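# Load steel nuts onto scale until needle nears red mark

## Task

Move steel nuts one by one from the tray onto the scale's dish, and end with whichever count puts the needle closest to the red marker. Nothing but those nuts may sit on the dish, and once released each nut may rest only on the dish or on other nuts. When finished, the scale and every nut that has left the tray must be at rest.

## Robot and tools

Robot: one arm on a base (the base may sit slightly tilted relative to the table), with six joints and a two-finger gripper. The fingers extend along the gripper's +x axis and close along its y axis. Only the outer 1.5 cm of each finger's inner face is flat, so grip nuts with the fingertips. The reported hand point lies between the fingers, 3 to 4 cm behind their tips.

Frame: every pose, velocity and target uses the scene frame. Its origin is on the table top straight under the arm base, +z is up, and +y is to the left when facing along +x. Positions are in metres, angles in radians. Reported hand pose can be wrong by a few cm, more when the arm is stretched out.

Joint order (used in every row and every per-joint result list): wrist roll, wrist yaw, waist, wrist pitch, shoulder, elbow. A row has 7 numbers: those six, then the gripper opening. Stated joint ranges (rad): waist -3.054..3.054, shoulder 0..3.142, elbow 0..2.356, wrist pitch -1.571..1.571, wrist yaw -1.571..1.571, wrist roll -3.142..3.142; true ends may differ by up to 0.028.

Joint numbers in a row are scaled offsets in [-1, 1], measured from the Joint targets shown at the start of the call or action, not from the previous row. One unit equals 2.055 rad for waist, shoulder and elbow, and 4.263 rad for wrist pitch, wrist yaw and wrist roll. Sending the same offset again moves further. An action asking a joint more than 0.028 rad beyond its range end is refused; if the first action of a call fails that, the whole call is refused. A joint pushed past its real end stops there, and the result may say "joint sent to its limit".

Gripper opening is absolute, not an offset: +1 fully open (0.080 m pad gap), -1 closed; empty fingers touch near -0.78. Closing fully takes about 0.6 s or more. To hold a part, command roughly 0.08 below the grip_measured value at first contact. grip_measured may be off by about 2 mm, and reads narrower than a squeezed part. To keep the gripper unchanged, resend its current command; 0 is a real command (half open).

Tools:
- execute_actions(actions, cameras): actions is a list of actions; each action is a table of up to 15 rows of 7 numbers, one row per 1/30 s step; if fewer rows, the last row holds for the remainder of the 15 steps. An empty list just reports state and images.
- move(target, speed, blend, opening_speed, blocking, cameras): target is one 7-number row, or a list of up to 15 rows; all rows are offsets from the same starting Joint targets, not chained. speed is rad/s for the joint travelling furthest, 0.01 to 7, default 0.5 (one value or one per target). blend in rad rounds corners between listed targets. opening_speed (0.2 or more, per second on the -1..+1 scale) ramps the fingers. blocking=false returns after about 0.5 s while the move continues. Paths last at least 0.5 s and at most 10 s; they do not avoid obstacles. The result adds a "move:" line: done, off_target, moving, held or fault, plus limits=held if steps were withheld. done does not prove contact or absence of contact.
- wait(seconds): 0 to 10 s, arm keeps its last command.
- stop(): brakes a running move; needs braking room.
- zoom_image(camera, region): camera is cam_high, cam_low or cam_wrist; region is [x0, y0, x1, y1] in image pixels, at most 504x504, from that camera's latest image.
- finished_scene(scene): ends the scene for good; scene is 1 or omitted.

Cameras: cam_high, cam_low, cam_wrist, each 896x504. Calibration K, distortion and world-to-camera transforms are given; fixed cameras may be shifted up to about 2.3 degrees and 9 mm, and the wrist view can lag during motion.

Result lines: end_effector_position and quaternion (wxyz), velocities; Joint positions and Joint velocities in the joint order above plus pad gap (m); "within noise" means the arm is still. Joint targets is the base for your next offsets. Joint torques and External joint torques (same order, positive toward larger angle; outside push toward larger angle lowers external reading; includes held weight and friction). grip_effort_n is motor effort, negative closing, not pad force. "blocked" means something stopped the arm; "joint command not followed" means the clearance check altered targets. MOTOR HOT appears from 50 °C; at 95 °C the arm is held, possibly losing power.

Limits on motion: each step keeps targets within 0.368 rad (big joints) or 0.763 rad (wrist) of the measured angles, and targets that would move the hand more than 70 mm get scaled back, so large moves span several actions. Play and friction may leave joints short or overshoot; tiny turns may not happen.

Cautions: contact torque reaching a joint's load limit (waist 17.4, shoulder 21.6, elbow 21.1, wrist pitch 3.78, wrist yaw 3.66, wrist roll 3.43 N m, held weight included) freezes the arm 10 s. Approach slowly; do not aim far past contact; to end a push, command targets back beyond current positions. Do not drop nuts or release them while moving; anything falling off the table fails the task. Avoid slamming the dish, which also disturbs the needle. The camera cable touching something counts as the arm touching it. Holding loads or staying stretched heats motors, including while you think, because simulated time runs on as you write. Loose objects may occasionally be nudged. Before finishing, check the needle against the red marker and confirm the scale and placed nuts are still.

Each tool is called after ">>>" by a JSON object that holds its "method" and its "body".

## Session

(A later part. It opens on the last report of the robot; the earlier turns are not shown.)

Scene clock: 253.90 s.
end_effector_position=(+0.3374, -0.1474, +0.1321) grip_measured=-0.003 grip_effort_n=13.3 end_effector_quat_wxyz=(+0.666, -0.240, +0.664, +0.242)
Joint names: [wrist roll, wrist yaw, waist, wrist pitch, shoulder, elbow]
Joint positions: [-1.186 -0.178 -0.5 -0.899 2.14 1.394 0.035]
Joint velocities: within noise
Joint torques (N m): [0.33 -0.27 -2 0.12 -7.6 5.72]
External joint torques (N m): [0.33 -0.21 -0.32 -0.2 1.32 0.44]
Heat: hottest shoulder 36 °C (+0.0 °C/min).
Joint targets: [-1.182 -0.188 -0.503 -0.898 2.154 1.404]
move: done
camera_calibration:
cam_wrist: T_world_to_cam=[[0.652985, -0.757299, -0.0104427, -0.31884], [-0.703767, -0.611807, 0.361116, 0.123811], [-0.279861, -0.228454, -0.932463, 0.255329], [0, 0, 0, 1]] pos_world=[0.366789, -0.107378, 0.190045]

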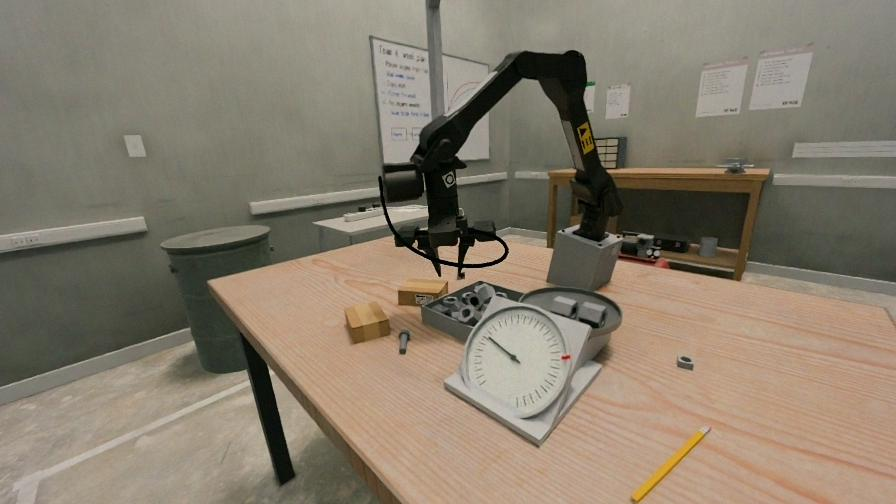

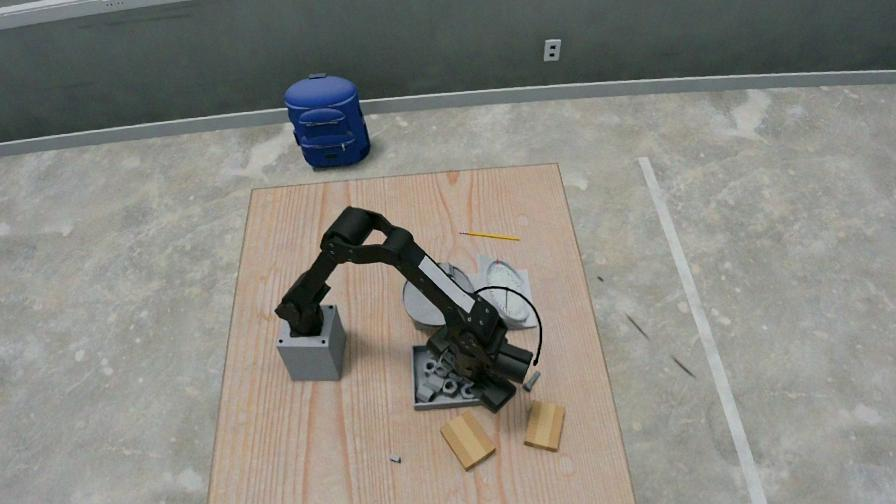

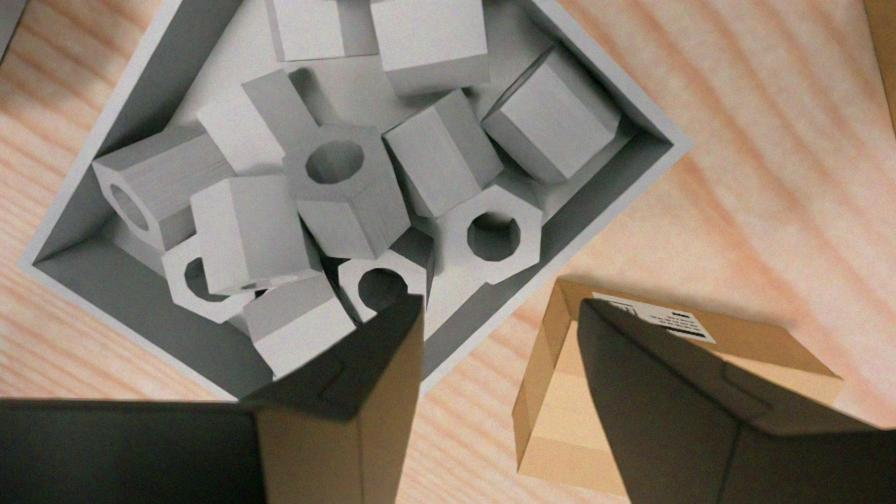

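>>> {"method": "move", "body": {"target": [0.004, 0, 0.011, 0.0388, 0.042, -0.0388, 0.0], "speed": 0.25, "cameras": ["cam_wrist"]}}

Scene clock: 261.60 s.
end_effector_position=(+0.3398, -0.1509, +0.0872) grip_measured=-0.002 grip_effort_n=13.7 end_effector_quat_wxyz=(+0.667, -0.243, +0.662, +0.240)
Joint names: [wrist roll, wrist yaw, waist, wrist pitch, shoulder, elbow]
Joint positions: [-1.169 -0.178 -0.484 -0.739 2.228 1.334 0.035]
Joint velocities: within noise
Joint torques (N m): [0.33 -0.27 -1.39 0.63 -7.84 3.42]
External joint torques (N m): [0.33 -0.22 0.46 0.27 1.39 -1.57]
Heat: hottest shoulder 36 °C (+0.0 °C/min).
Joint targets: [-1.165 -0.188 -0.480 -0.733 2.240 1.325]
move: done
camera_calibration:
cam_wrist: T_world_to_cam=[[0.653693, -0.756757, -0.00219717, -0.324388], [-0.705738, -0.610666, 0.359194, 0.140676], [-0.273164, -0.233252, -0.93326, 0.210423], [0, 0, 0, 1]] pos_world=[0.368811, -0.110495, 0.145137]
Images, in order (width x height): cam_wrist 896x504.

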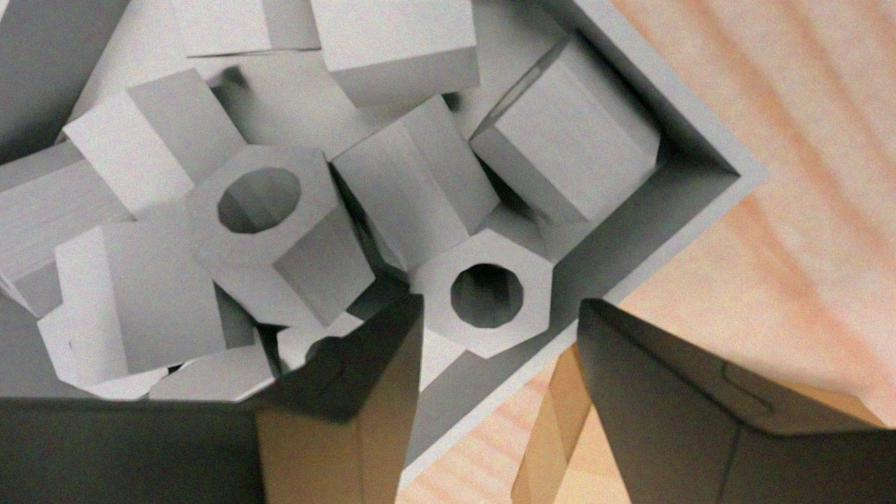

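>>> {"method": "zoom_image", "body": {"camera": "cam_wrist", "region": [380, 200, 620, 400]}}

Scaled by 2.100.

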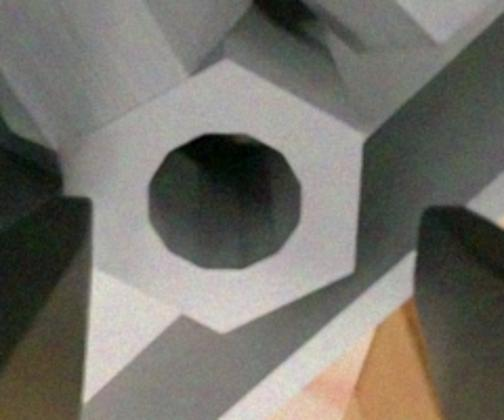

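>>> {"method": "zoom_image", "body": {"camera": "cam_wrist", "region": [390, 240, 480, 320]}}

>>> {"method": "execute_actions", "body": {"actions": [], "cameras": ["cam_high", "cam_low"]}}

Scaled by 5.600.

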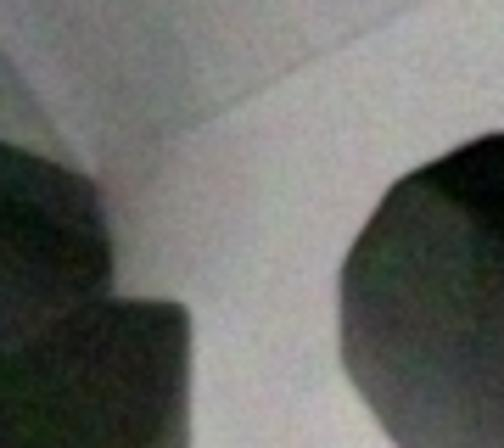

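Scene clock: 264.70 s.
end_effector_position=(+0.3398, -0.1509, +0.0872) grip_measured=-0.002 grip_effort_n=13.3 end_effector_quat_wxyz=(+0.667, -0.243, +0.662, +0.240)
Joint names: [wrist roll, wrist yaw, waist, wrist pitch, shoulder, elbow]
Joint positions: [-1.169 -0.178 -0.484 -0.739 2.228 1.334 0.035]
Joint velocities: within noise
Joint torques (N m): [0.33 -0.27 -1.43 0.62 -7.95 3.44]
External joint torques (N m): [0.33 -0.21 0.34 0.29 1.2 -1.46]
Heat: hottest shoulder 36 °C (+0.0 °C/min).
Joint targets: [-1.165 -0.188 -0.480 -0.733 2.240 1.325]
Tool commands: gripper/opening=+0.0
Images, in order (width x height): cam_high 896x504, cam_low 896x504.

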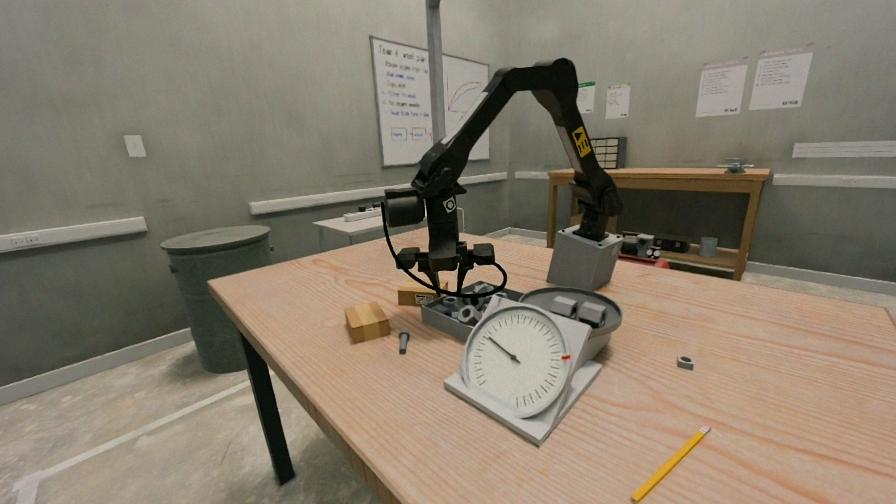

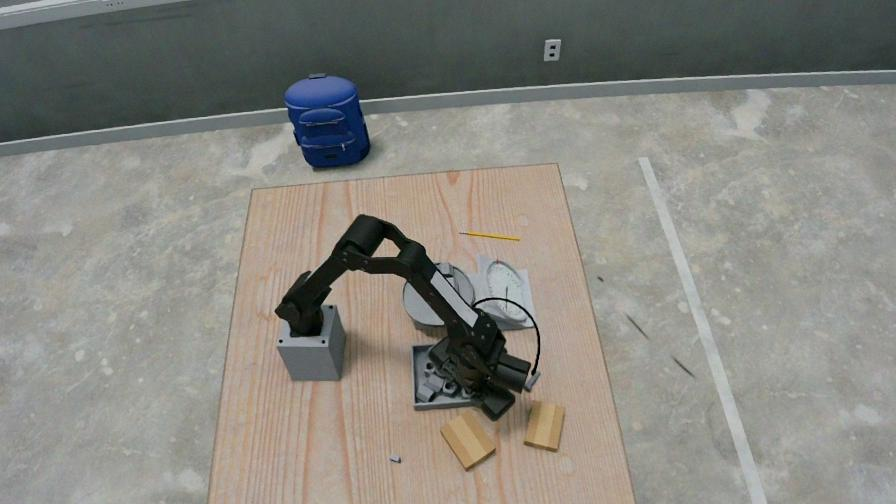

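>>> {"method": "move", "body": {"target": [0.0, 0, 0.0, 0.0028, 0.0, -0.0073, 0.0], "speed": 0.2, "cameras": ["cam_wrist"]}}

Scene clock: 270.17 s.
end_effector_position=(+0.3373, -0.1502, +0.0842) grip_measured=-0.002 grip_effort_n=13.7 end_effector_quat_wxyz=(+0.667, -0.242, +0.663, +0.240)
Joint names: [wrist roll, wrist yaw, waist, wrist pitch, shoulder, elbow]
Joint positions: [-1.169 -0.178 -0.484 -0.727 2.228 1.32 0.035]
Joint velocities: within noise
Joint torques (N m): [0.33 -0.27 -1.42 0.61 -7.88 3.31]
External joint torques (N m): [0.33 -0.21 0.34 0.3 1.31 -1.54]
Heat: hottest shoulder 37 °C (+1.0 °C/min).
Joint targets: [-1.165 -0.188 -0.480 -0.721 2.240 1.309]
move: done
camera_calibration:
cam_wrist: T_world_to_cam=[[0.653383, -0.757016, -0.00418394, -0.322062], [-0.705288, -0.610727, 0.359975, 0.140211], [-0.275062, -0.23225, -0.932953, 0.207899], [0, 0, 0, 1]] pos_world=[0.366504, -0.109891, 0.14214]
Images, in order (width x height): cam_wrist 896x504.

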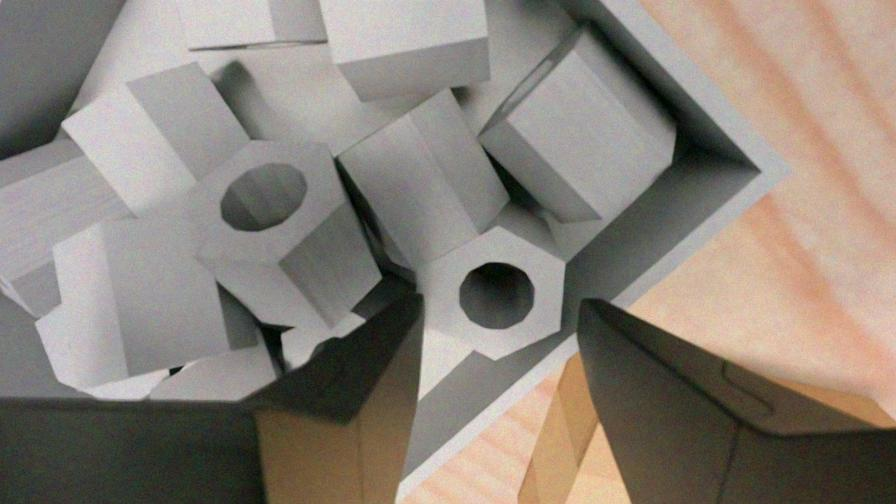

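>>> {"method": "zoom_image", "body": {"camera": "cam_wrist", "region": [300, 80, 600, 380]}}

Scaled by 1.680.

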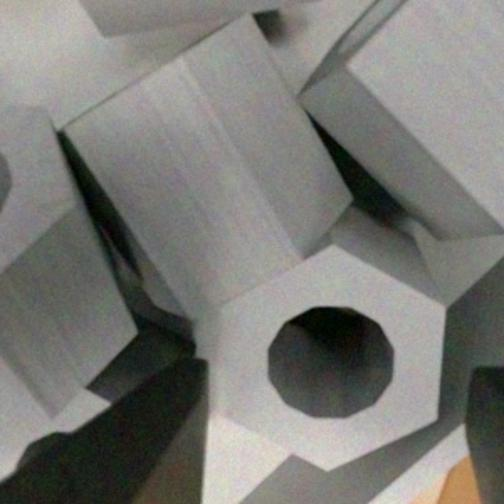

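>>> {"method": "zoom_image", "body": {"camera": "cam_wrist", "region": [360, 220, 440, 310]}}

Scaled by 5.600.

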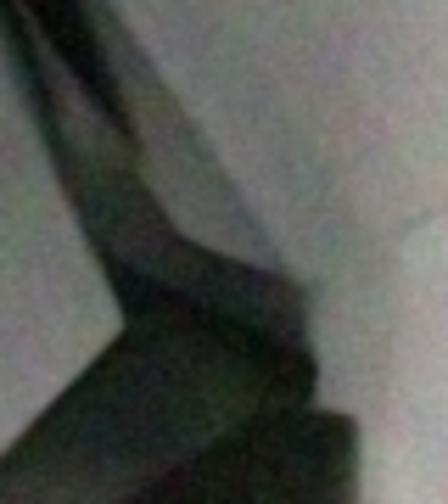

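>>> {"method": "move", "body": {"target": [0.0015, 0, 0.0047, 0.0112, 0.0164, -0.0057, 0.0], "speed": 0.08, "cameras": ["cam_wrist"]}}

Scene clock: 279.30 s.
end_effector_position=(+0.3404, -0.1515, +0.0785) grip_measured=-0.002 grip_effort_n=13.3 end_effector_quat_wxyz=(+0.671, -0.246, +0.659, +0.236)
Joint names: [wrist roll, wrist yaw, waist, wrist pitch, shoulder, elbow]
Joint positions: [-1.163 -0.178 -0.481 -0.692 2.239 1.312 0.035]
Joint velocities: within noise
Joint torques (N m): [0.31 -0.27 -0.89 1.6 -5.3 2.89]
External joint torques (N m): [0.31 -0.22 0.9 1.23 3.93 -1.99]
Heat: hottest shoulder 37 °C (+0.0 °C/min).
Joint targets: [-1.159 -0.188 -0.471 -0.673 2.274 1.298]
move: off_target; the shoulder is farthest, 0.035 rad from its target
camera_calibration:
cam_wrist: T_world_to_cam=[[0.653475, -0.756876, 0.010416, -0.326261], [-0.710166, -0.608267, 0.354507, 0.146035], [-0.261982, -0.239059, -0.934995, 0.197852], [0, 0, 0, 1]] pos_world=[0.368746, -0.110813, 0.136618]
Images, in order (width x height): cam_wrist 896x504.

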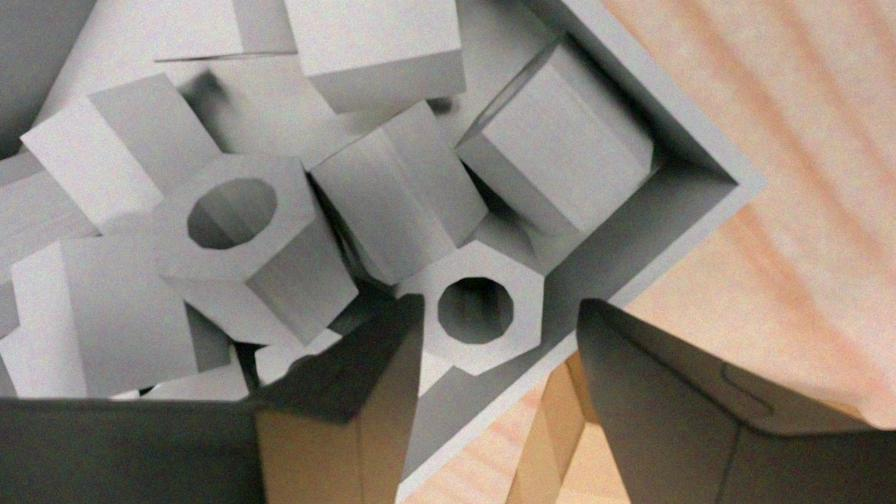

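>>> {"method": "zoom_image", "body": {"camera": "cam_wrist", "region": [370, 230, 490, 350]}}

Scaled by 4.200.

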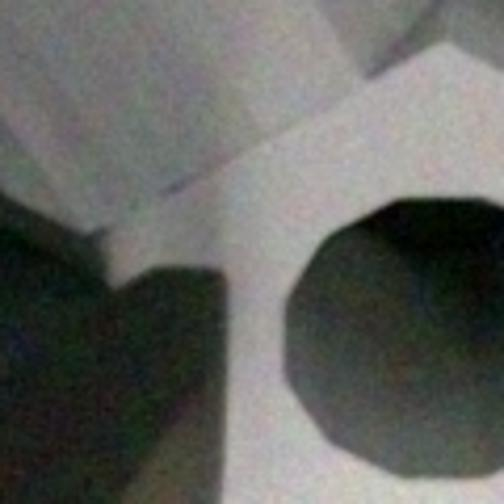

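>>> {"method": "zoom_image", "body": {"camera": "cam_wrist", "region": [380, 230, 560, 410]}}

Scaled by 2.800.

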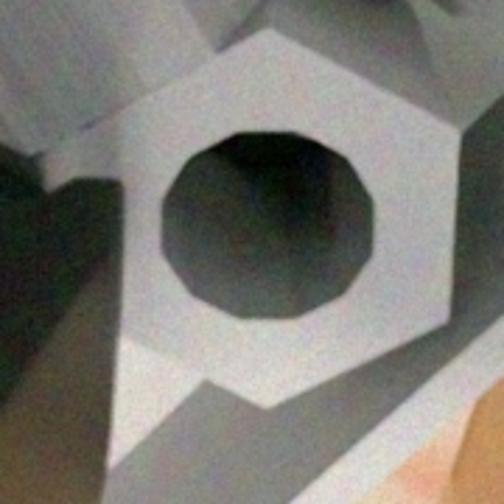

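>>> {"method": "zoom_image", "body": {"camera": "cam_wrist", "region": [520, 270, 660, 390]}}

Scaled by 3.600.

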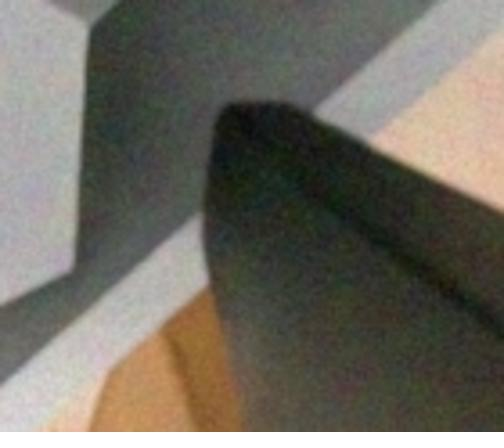

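>>> {"method": "move", "body": {"target": [[0.0, 0, -0.0047, -0.0112, -0.0164, 0.0057, 0.0], [-0.05, 0, 0.02, -0.11, -0.12, 0.065, 0.0]], "speed": [0.1, 0.5], "cameras": ["cam_wrist"]}}

Scene clock: 300.17 s.
end_effector_position=(+0.3181, -0.1032, +0.1722) grip_measured=-0.002 grip_effort_n=11.9 end_effector_quat_wxyz=(+0.608, -0.281, +0.659, +0.343)
Joint names: [wrist roll, wrist yaw, waist, wrist pitch, shoulder, elbow]
Joint positions: [-1.358 -0.178 -0.433 -1.136 2.034 1.423 0.035]
Joint velocities: within noise
Joint torques (N m): [-0.41 -0.27 -1.4 -0.11 -9.41 5.58]
External joint torques (N m): [-0.4 -0.22 0.29 -0.25 -1.14 0.25]
Heat: hottest shoulder 36 °C (+0.0 °C/min).
Joint targets: [-1.372 -0.188 -0.429 -1.142 2.027 1.431]
move: done
camera_calibration:
cam_wrist: T_world_to_cam=[[0.795532, -0.59408, -0.119156, -0.282109], [-0.514857, -0.766464, 0.384, 0.0428354], [-0.319455, -0.244136, -0.915612, 0.305522], [0, 0, 0, 1]] pos_world=[0.344082, -0.0601749, 0.229676]
Images, in order (width x height): cam_wrist 896x504.

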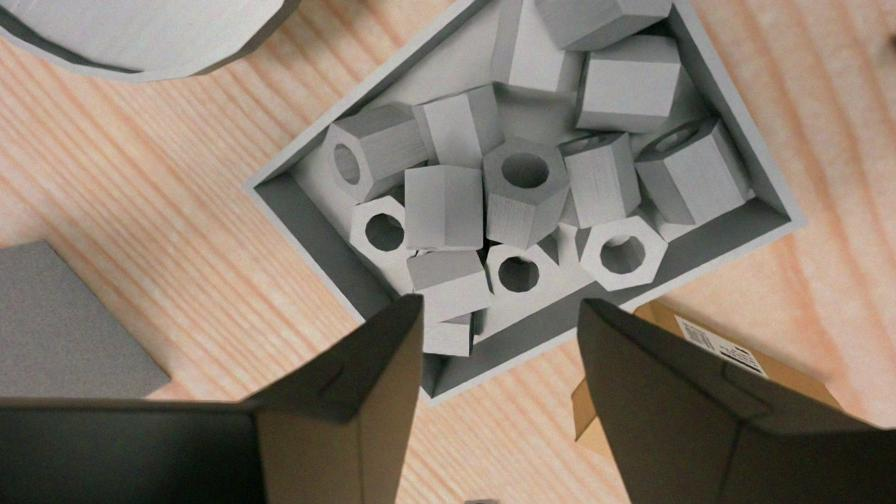

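>>> {"method": "zoom_image", "body": {"camera": "cam_wrist", "region": [300, 0, 804, 400]}}

Scaled by 1.000.

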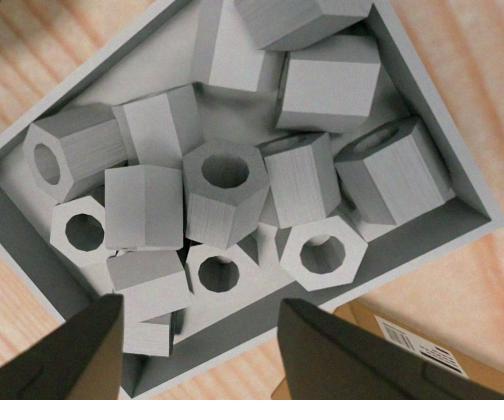

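>>> {"method": "zoom_image", "body": {"camera": "cam_wrist", "region": [480, 0, 780, 240]}}

>>> {"method": "zoom_image", "body": {"camera": "cam_wrist", "region": [310, 70, 610, 370]}}

Scaled by 1.680.

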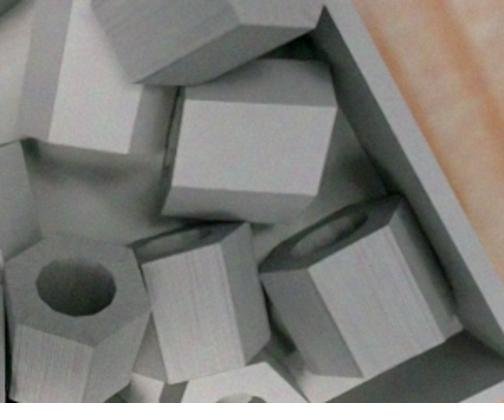

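Scaled by 1.680.

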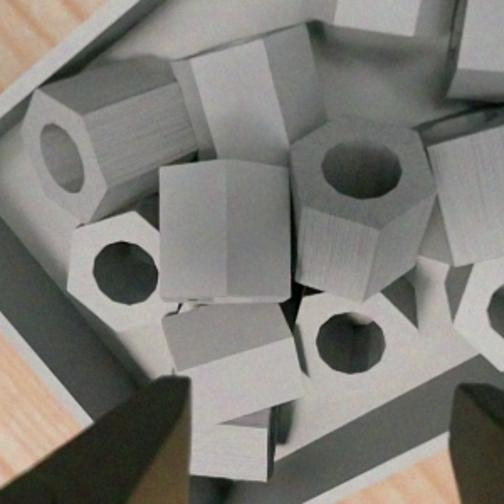

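>>> {"method": "zoom_image", "body": {"camera": "cam_wrist", "region": [500, 190, 720, 330]}}

Scaled by 2.291.

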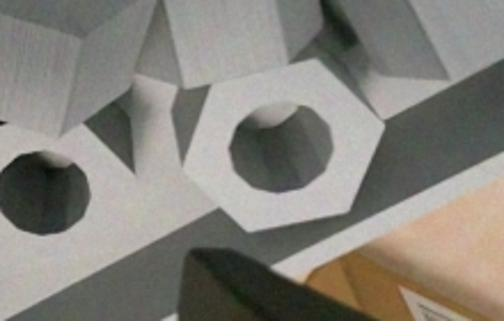

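>>> {"method": "move", "body": {"target": [-0.2015, 0, -0.0310, 0.0848, 0.0881, -0.0460, 0.0], "speed": 0.7, "cameras": ["cam_wrist"]}}

Scene clock: 320.03 s.
end_effector_position=(+0.3384, -0.1502, +0.1016) grip_measured=-0.002 grip_effort_n=11.9 end_effector_quat_wxyz=(-0.459, +0.542, -0.456, -0.537)
Joint names: [wrist roll, wrist yaw, waist, wrist pitch, shoulder, elbow]
Joint positions: [-2.215 -0.178 -0.491 -0.787 2.195 1.347 0.035]
Joint velocities: within noise
Joint torques (N m): [-0.41 -0.26 -1.99 0.53 -7.78 3.47]
External joint torques (N m): [-0.41 -0.22 -0.18 0.25 1.25 -1.51]
Heat: hottest shoulder 36 °C (+0.0 °C/min).
Joint targets: [-2.231 -0.188 -0.493 -0.781 2.208 1.337]
move: done
camera_calibration:
cam_wrist: T_world_to_cam=[[0.983732, 0.179636, -0.00175695, -0.294025], [0.16778, -0.915222, 0.366357, -0.207162], [0.0642028, -0.360692, -0.930473, 0.0901511], [0, 0, 0, 1]] pos_world=[0.318212, -0.104265, 0.159262]
Images, in order (width x height): cam_wrist 896x504.

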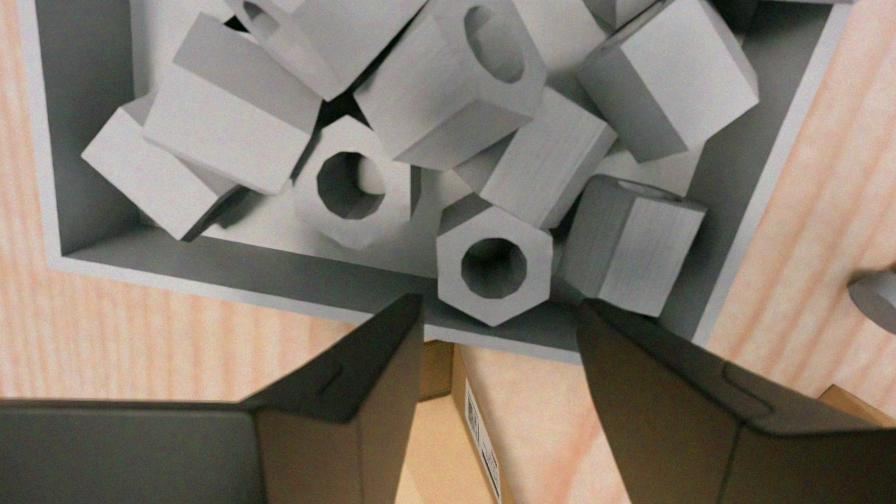

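>>> {"method": "zoom_image", "body": {"camera": "cam_wrist", "region": [400, 150, 720, 350]}}

Scaled by 1.575.

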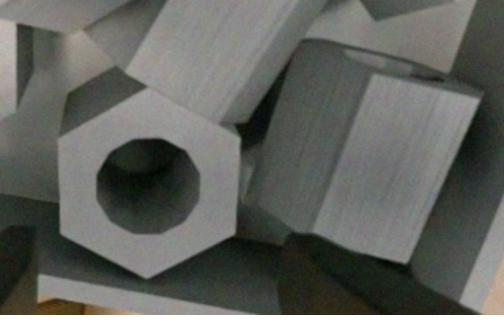

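>>> {"method": "move", "body": {"target": [-0.0046, 0, 0.0086, 0.0122, 0.0144, -0.0110, -0.02], "speed": 0.2, "cameras": ["cam_wrist", "cam_low"]}}

Scene clock: 332.07 s.
end_effector_position=(+0.3386, -0.1485, +0.0860) grip_measured=-0.018 grip_effort_n=-14.7 end_effector_quat_wxyz=(-0.450, +0.548, -0.448, -0.545)
Joint names: [wrist roll, wrist yaw, waist, wrist pitch, shoulder, elbow]
Joint positions: [-2.235 -0.178 -0.479 -0.735 2.224 1.324 0.034]
Joint velocities: within noise
Joint torques (N m): [-0.42 -0.26 -1.46 0.55 -7.72 3.33]
External joint torques (N m): [-0.42 -0.21 0.3 0.27 1.4 -1.52]
Heat: hottest shoulder 37 °C (+0.0 °C/min).
Joint targets: [-2.250 -0.188 -0.476 -0.729 2.238 1.314]
move: done
camera_calibration:
cam_wrist: T_world_to_cam=[[0.977541, 0.210715, -0.00345764, -0.287658], [0.197308, -0.909334, 0.366306, -0.208972], [0.074042, -0.358762, -0.930488, 0.073197], [0, 0, 0, 1]] pos_world=[0.31701, -0.103151, 0.143662]
Images, in order (width x height): cam_low 896x504, cam_wrist 896x504.

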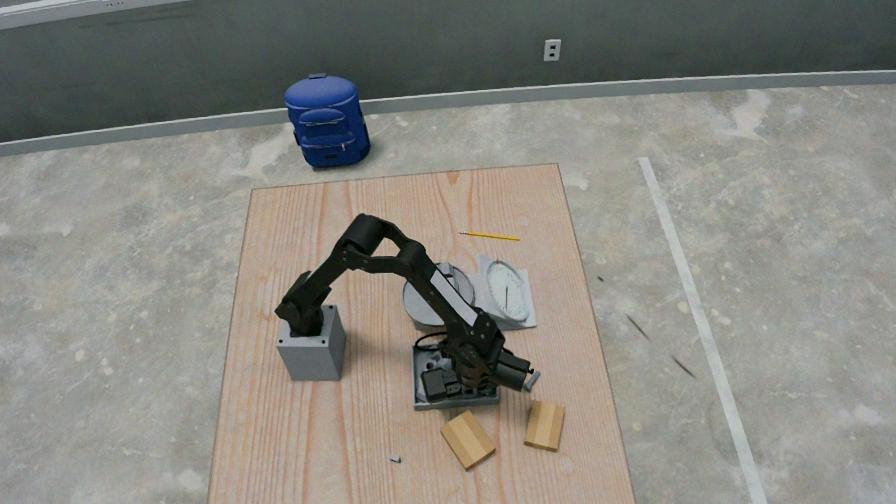

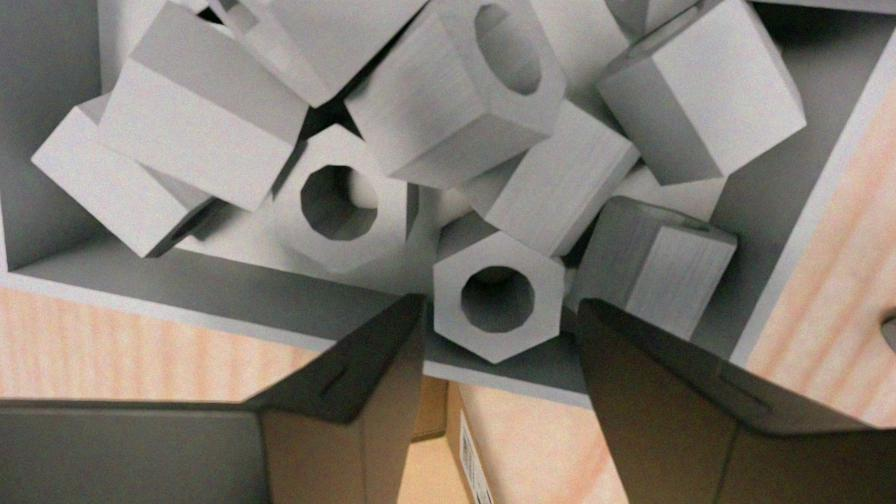

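>>> {"method": "zoom_image", "body": {"camera": "cam_wrist", "region": [420, 180, 660, 340]}}

Scaled by 2.100.

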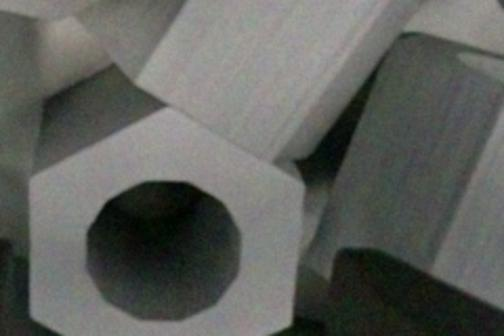

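>>> {"method": "move", "body": {"target": [0, 0, 0.0014, 0.0063, 0.0077, -0.0052, -0.02], "speed": 0.06, "cameras": ["cam_wrist"]}}

Scene clock: 335.17 s.
end_effector_position=(+0.3379, -0.1487, +0.0782) grip_measured=-0.018 grip_effort_n=-14.7 end_effector_quat_wxyz=(-0.449, +0.549, -0.447, -0.545)
Joint names: [wrist roll, wrist yaw, waist, wrist pitch, shoulder, elbow]
Joint positions: [-2.235 -0.178 -0.477 -0.709 2.24 1.314 0.034]
Joint velocities: within noise
Joint torques (N m): [-0.4 -0.26 -1.38 0.52 -7.7 3.27]
External joint torques (N m): [-0.4 -0.22 0.4 0.26 1.38 -1.45]
Heat: hottest shoulder 37 °C (+0.0 °C/min).
Joint targets: [-2.250 -0.188 -0.473 -0.702 2.254 1.304]
move: done
camera_calibration:
cam_wrist: T_world_to_cam=[[0.977079, 0.212841, -0.00403167, -0.286477], [0.199513, -0.908959, 0.366045, -0.206963], [0.0742448, -0.358459, -0.930588, 0.0658278], [0, 0, 0, 1]] pos_world=[0.316315, -0.10355, 0.135861]
Images, in order (width x height): cam_wrist 896x504.

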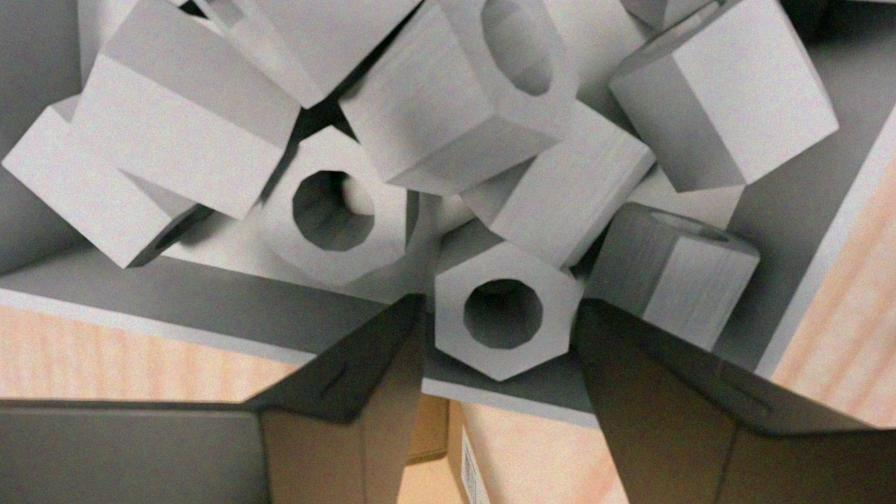

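>>> {"method": "zoom_image", "body": {"camera": "cam_wrist", "region": [420, 230, 620, 390]}}

Scaled by 2.520.

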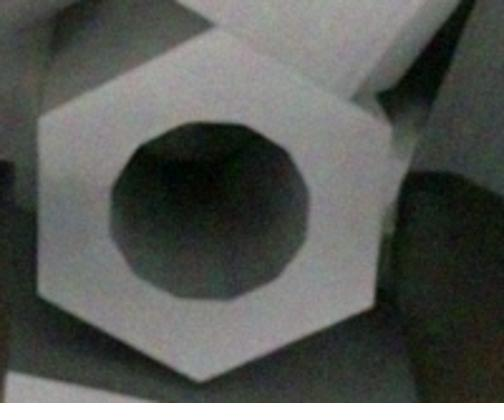

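>>> {"method": "move", "body": {"target": [0, 0, 0.0014, 0.0063, 0.0077, -0.0051, -0.02], "speed": 0.06, "cameras": ["cam_wrist"]}}

Scene clock: 336.77 s.
end_effector_position=(+0.3375, -0.1490, +0.0704) grip_measured=-0.018 grip_effort_n=-14.7 end_effector_quat_wxyz=(-0.448, +0.550, -0.446, -0.546)
Joint names: [wrist roll, wrist yaw, waist, wrist pitch, shoulder, elbow]
Joint positions: [-2.235 -0.178 -0.474 -0.681 2.256 1.303 0.034]
Joint velocities: within noise
Joint torques (N m): [-0.4 -0.26 -1.37 0.52 -7.7 3.2]
External joint torques (N m): [-0.4 -0.22 0.4 0.25 1.37 -1.44]
Heat: hottest shoulder 37 °C (+0.0 °C/min).
Joint targets: [-2.250 -0.188 -0.470 -0.675 2.269 1.293]
move: done
camera_calibration:
cam_wrist: T_world_to_cam=[[0.976484, 0.21556, -0.00349081, -0.28549], [0.201806, -0.90824, 0.36657, -0.204889], [0.0758475, -0.358655, -0.930384, 0.0579905], [0, 0, 0, 1]] pos_world=[0.315726, -0.10375, 0.128063]
Images, in order (width x height): cam_wrist 896x504.

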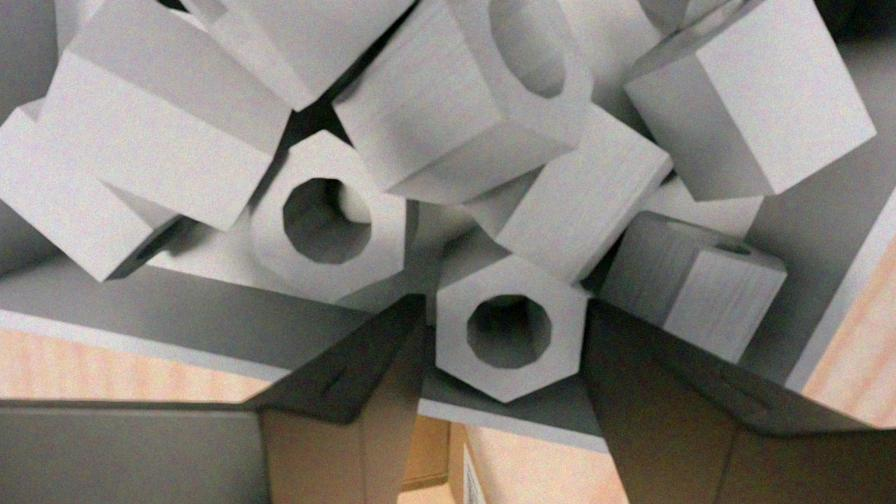

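>>> {"method": "move", "body": {"target": [0, 0, 0.0005, 0.0022, 0.0027, -0.0018, -0.02], "speed": 0.06, "cameras": []}}

>>> {"method": "move", "body": {"target": [0, 0, 0, 0, 0, 0, -0.2], "opening_speed": 0.4, "cameras": ["cam_wrist"]}}

Scene clock: 338.03 s.
end_effector_position=(+0.3373, -0.1489, +0.0678) grip_measured=-0.018 grip_effort_n=-14.7 end_effector_quat_wxyz=(-0.448, +0.550, -0.446, -0.546)
Joint names: [wrist roll, wrist yaw, waist, wrist pitch, shoulder, elbow]
Joint positions: [-2.235 -0.178 -0.473 -0.672 2.261 1.299 0.034]
Joint velocities: within noise
Joint torques (N m): [-0.4 -0.26 -1.37 0.53 -7.69 3.17]
External joint torques (N m): [-0.4 -0.21 0.34 0.25 1.39 -1.46]
Heat: hottest shoulder 37 °C (+0.0 °C/min).
Joint targets: [-2.250 -0.188 -0.469 -0.665 2.275 1.290]
move: done
No camera images: "cameras" was empty.

Scene clock: 338.70 s.
end_effector_position=(+0.3381, -0.1488, +0.0678) grip_measured=-0.145 grip_effort_n=-83.5 end_effector_quat_wxyz=(-0.448, +0.551, -0.445, -0.545)
Joint names: [wrist roll, wrist yaw, waist, wrist pitch, shoulder, elbow]
Joint positions: [-2.235 -0.18 -0.472 -0.669 2.261 1.299 0.028]
Joint velocities: within noise
Joint torques (N m): [-0.39 -0.26 -1.47 0.32 -7.69 3.18]
External joint torques (N m): [-0.39 -0.22 0.31 0.04 1.42 -1.44]
Heat: hottest shoulder 37 °C (+0.0 °C/min).
Joint targets: [-2.250 -0.188 -0.469 -0.665 2.275 1.290]
move: done
camera_calibration:
cam_wrist: T_world_to_cam=[[0.975938, 0.218048, -0.0002965, -0.285802], [0.202903, -0.907652, 0.367422, -0.204228], [0.0798465, -0.358642, -0.930054, 0.0540958], [0, 0, 0, 1]] pos_world=[0.316044, -0.103649, 0.125265]
Images, in order (width x height): cam_wrist 896x504.

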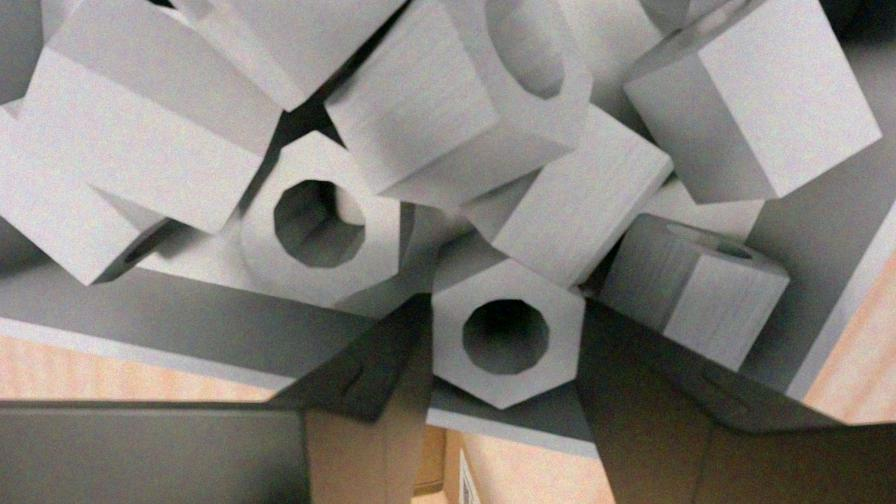

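>>> {"method": "move", "body": {"target": [[0, 0, -0.0060, -0.01825, -0.0289, 0.0216, -0.2], [0, 0, -0.0249, -0.0839, -0.0918, 0.0915, -0.2], [0.16725, 0, 0.2333, -0.0650, -0.2355, -0.0467, -0.2]], "speed": [0.12, 0.5, 0.8], "blend": [0.01, 0.06, 0], "cameras": ["cam_wrist", "cam_high"]}}

Scene clock: 343.97 s.
end_effector_position=(+0.3216, +0.0446, +0.1637) grip_measured=-0.145 grip_effort_n=-83.5 end_effector_quat_wxyz=(+0.498, -0.502, +0.502, +0.498)
Joint names: [wrist roll, wrist yaw, waist, wrist pitch, shoulder, elbow]
Joint positions: [-1.542 -0.18 0.01 -0.948 1.804 1.203 0.028]
Joint velocities: within noise
Joint torques (N m): [0.33 -0.23 -1.48 0.55 -9.09 3.87]
External joint torques (N m): [0.33 -0.18 0.02 0.27 -1.85 -1.43]
Heat: hottest shoulder 38 °C (+1.0 °C/min).
Joint targets: [-1.537 -0.188 0.011 -0.943 1.791 1.193]
move: done
camera_calibration:
cam_wrist: T_world_to_cam=[[0.999831, 0.0152698, -0.0102185, -0.30886], [0.0179754, -0.928081, 0.371944, -0.00102869], [-0.0038041, -0.372065, -0.928199, 0.241173], [0, 0, 0, 1]] pos_world=[0.309744, 0.0934937, 0.221083]
Images, in order (width x height): cam_high 896x504, cam_wrist 896x504.

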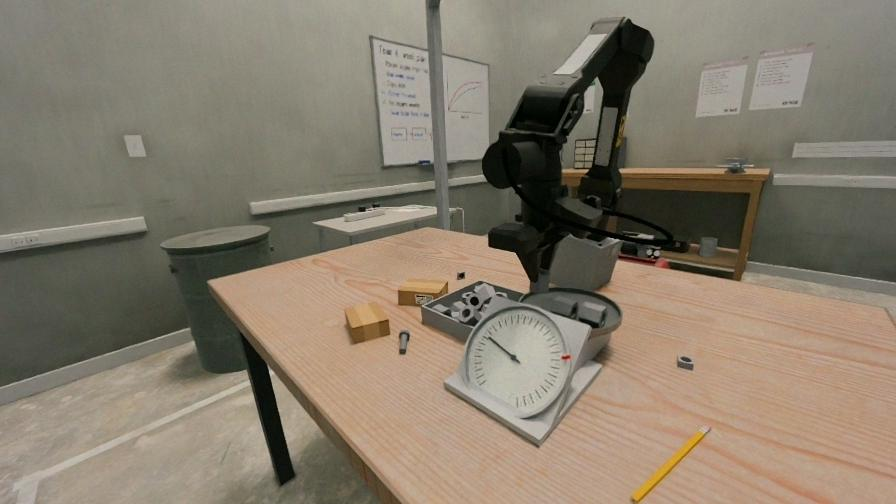

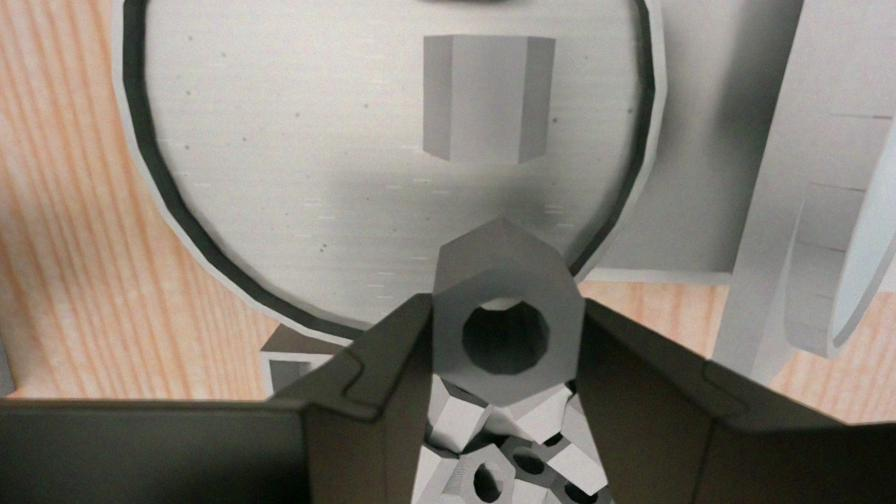

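>>> {"method": "move", "body": {"target": [0.0045, 0, 0.0097, 0.0324, 0.0373, -0.0368, -0.2], "speed": 0.3, "cameras": ["cam_wrist"]}}

Scene clock: 348.13 s.
end_effector_position=(+0.3217, +0.0436, +0.1291) grip_measured=-0.145 grip_effort_n=-83.5 end_effector_quat_wxyz=(+0.499, -0.501, +0.503, +0.497)
Joint names: [wrist roll, wrist yaw, waist, wrist pitch, shoulder, elbow]
Joint positions: [-1.522 -0.18 0.028 -0.811 1.86 1.126 0.028]
Joint velocities: within noise
Joint torques (N m): [0.33 -0.22 -1.25 0.57 -6.76 3.71]
External joint torques (N m): [0.33 -0.18 0.31 0.27 0.61 -1.3]
Heat: hottest shoulder 37 °C (+0.0 °C/min).
Joint targets: [-1.518 -0.188 0.031 -0.804 1.868 1.118]
move: done
camera_calibration:
cam_wrist: T_world_to_cam=[[0.999873, 0.0129892, -0.00919313, -0.309288], [0.0154754, -0.928281, 0.371558, 0.0118336], [-0.00370756, -0.371654, -0.928364, 0.208778], [0, 0, 0, 1]] pos_world=[0.30984, 0.0925953, 0.186582]
Images, in order (width x height): cam_wrist 896x504.

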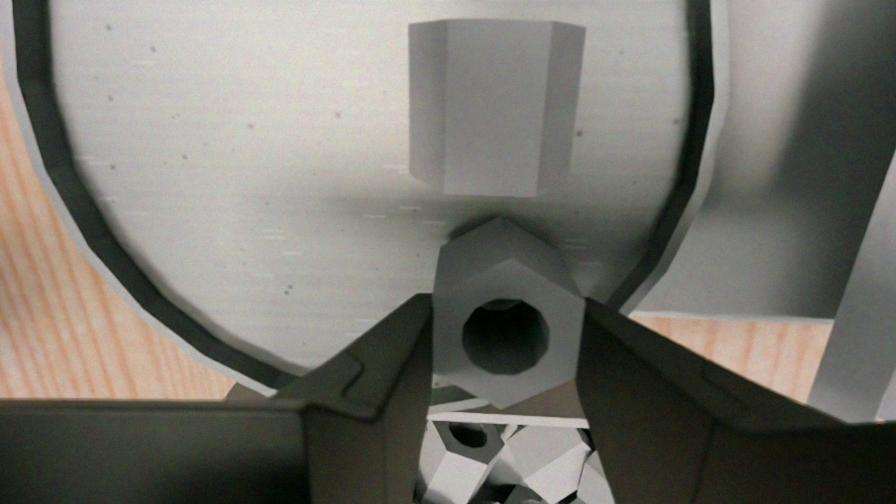

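>>> {"method": "move", "body": {"target": [0.0015, 0, 0.0030, 0.0100, 0.0108, -0.0099, -0.13], "speed": 0.05, "opening_speed": 0.3, "cameras": []}}

Scene clock: 349.93 s.
end_effector_position=(+0.3218, +0.0432, +0.1218) grip_measured=-0.125 grip_effort_n=-32.8 end_effector_quat_wxyz=(+0.500, -0.502, +0.502, +0.496)
Joint names: [wrist roll, wrist yaw, waist, wrist pitch, shoulder, elbow]
Joint positions: [-1.518 -0.18 0.031 -0.778 1.871 1.108 0.029]
Joint velocities: within noise
Joint torques (N m): [0.35 -0.22 -0.97 1.38 -5.38 3.39]
External joint torques (N m): [0.35 -0.17 0.56 1.09 2.1 -1.57]
Heat: hottest shoulder 37 °C (+0.0 °C/min).
Joint targets: [-1.512 -0.188 0.037 -0.762 1.890 1.098]
move: done
No camera images: "cameras" was empty.

>>> {"method": "move", "body": {"target": [0, 0, 0, -0.0035, -0.004, 0.0035, 0.08], "speed": 0.05, "opening_speed": 0.4, "cameras": ["cam_wrist"]}}

Scene clock: 351.30 s.
end_effector_position=(+0.3212, +0.0438, +0.1206) grip_measured=+0.077 grip_effort_n=13.3 end_effector_quat_wxyz=(+0.499, -0.501, +0.503, +0.497)
Joint names: [wrist roll, wrist yaw, waist, wrist pitch, shoulder, elbow]
Joint positions: [-1.516 -0.18 0.033 -0.778 1.875 1.108 0.038]
Joint velocities: within noise
Joint torques (N m): [0.32 -0.22 -1.22 0.1 -6.82 4.1]
External joint torques (N m): [0.32 -0.17 0.32 -0.2 0.55 -0.82]
Heat: hottest shoulder 37 °C (+1.0 °C/min).
Joint targets: [-1.512 -0.188 0.037 -0.777 1.882 1.104]
move: done
camera_calibration:
cam_wrist: T_world_to_cam=[[0.999877, 0.0126364, -0.00926646, -0.308824], [0.0151747, -0.92832, 0.371472, 0.0153348], [-0.00390817, -0.371567, -0.928398, 0.200926], [0, 0, 0, 1]] pos_world=[0.309338, 0.0927957, 0.177982]
Images, in order (width x height): cam_wrist 896x504.

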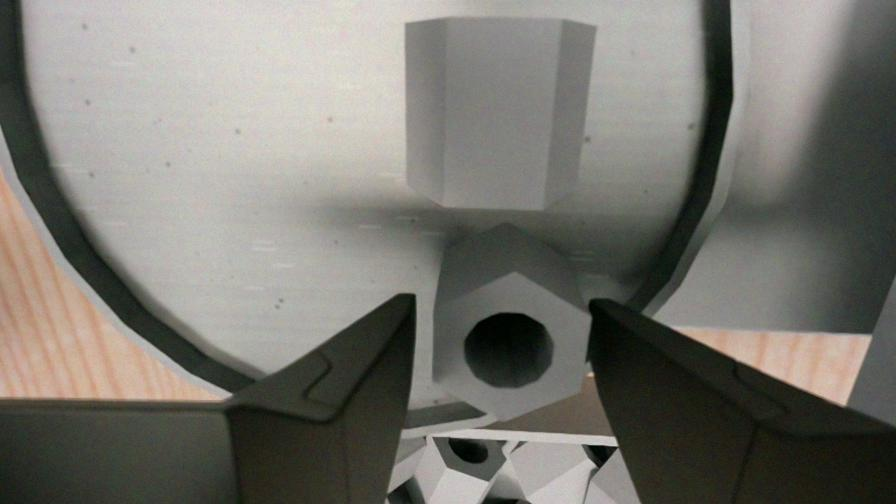

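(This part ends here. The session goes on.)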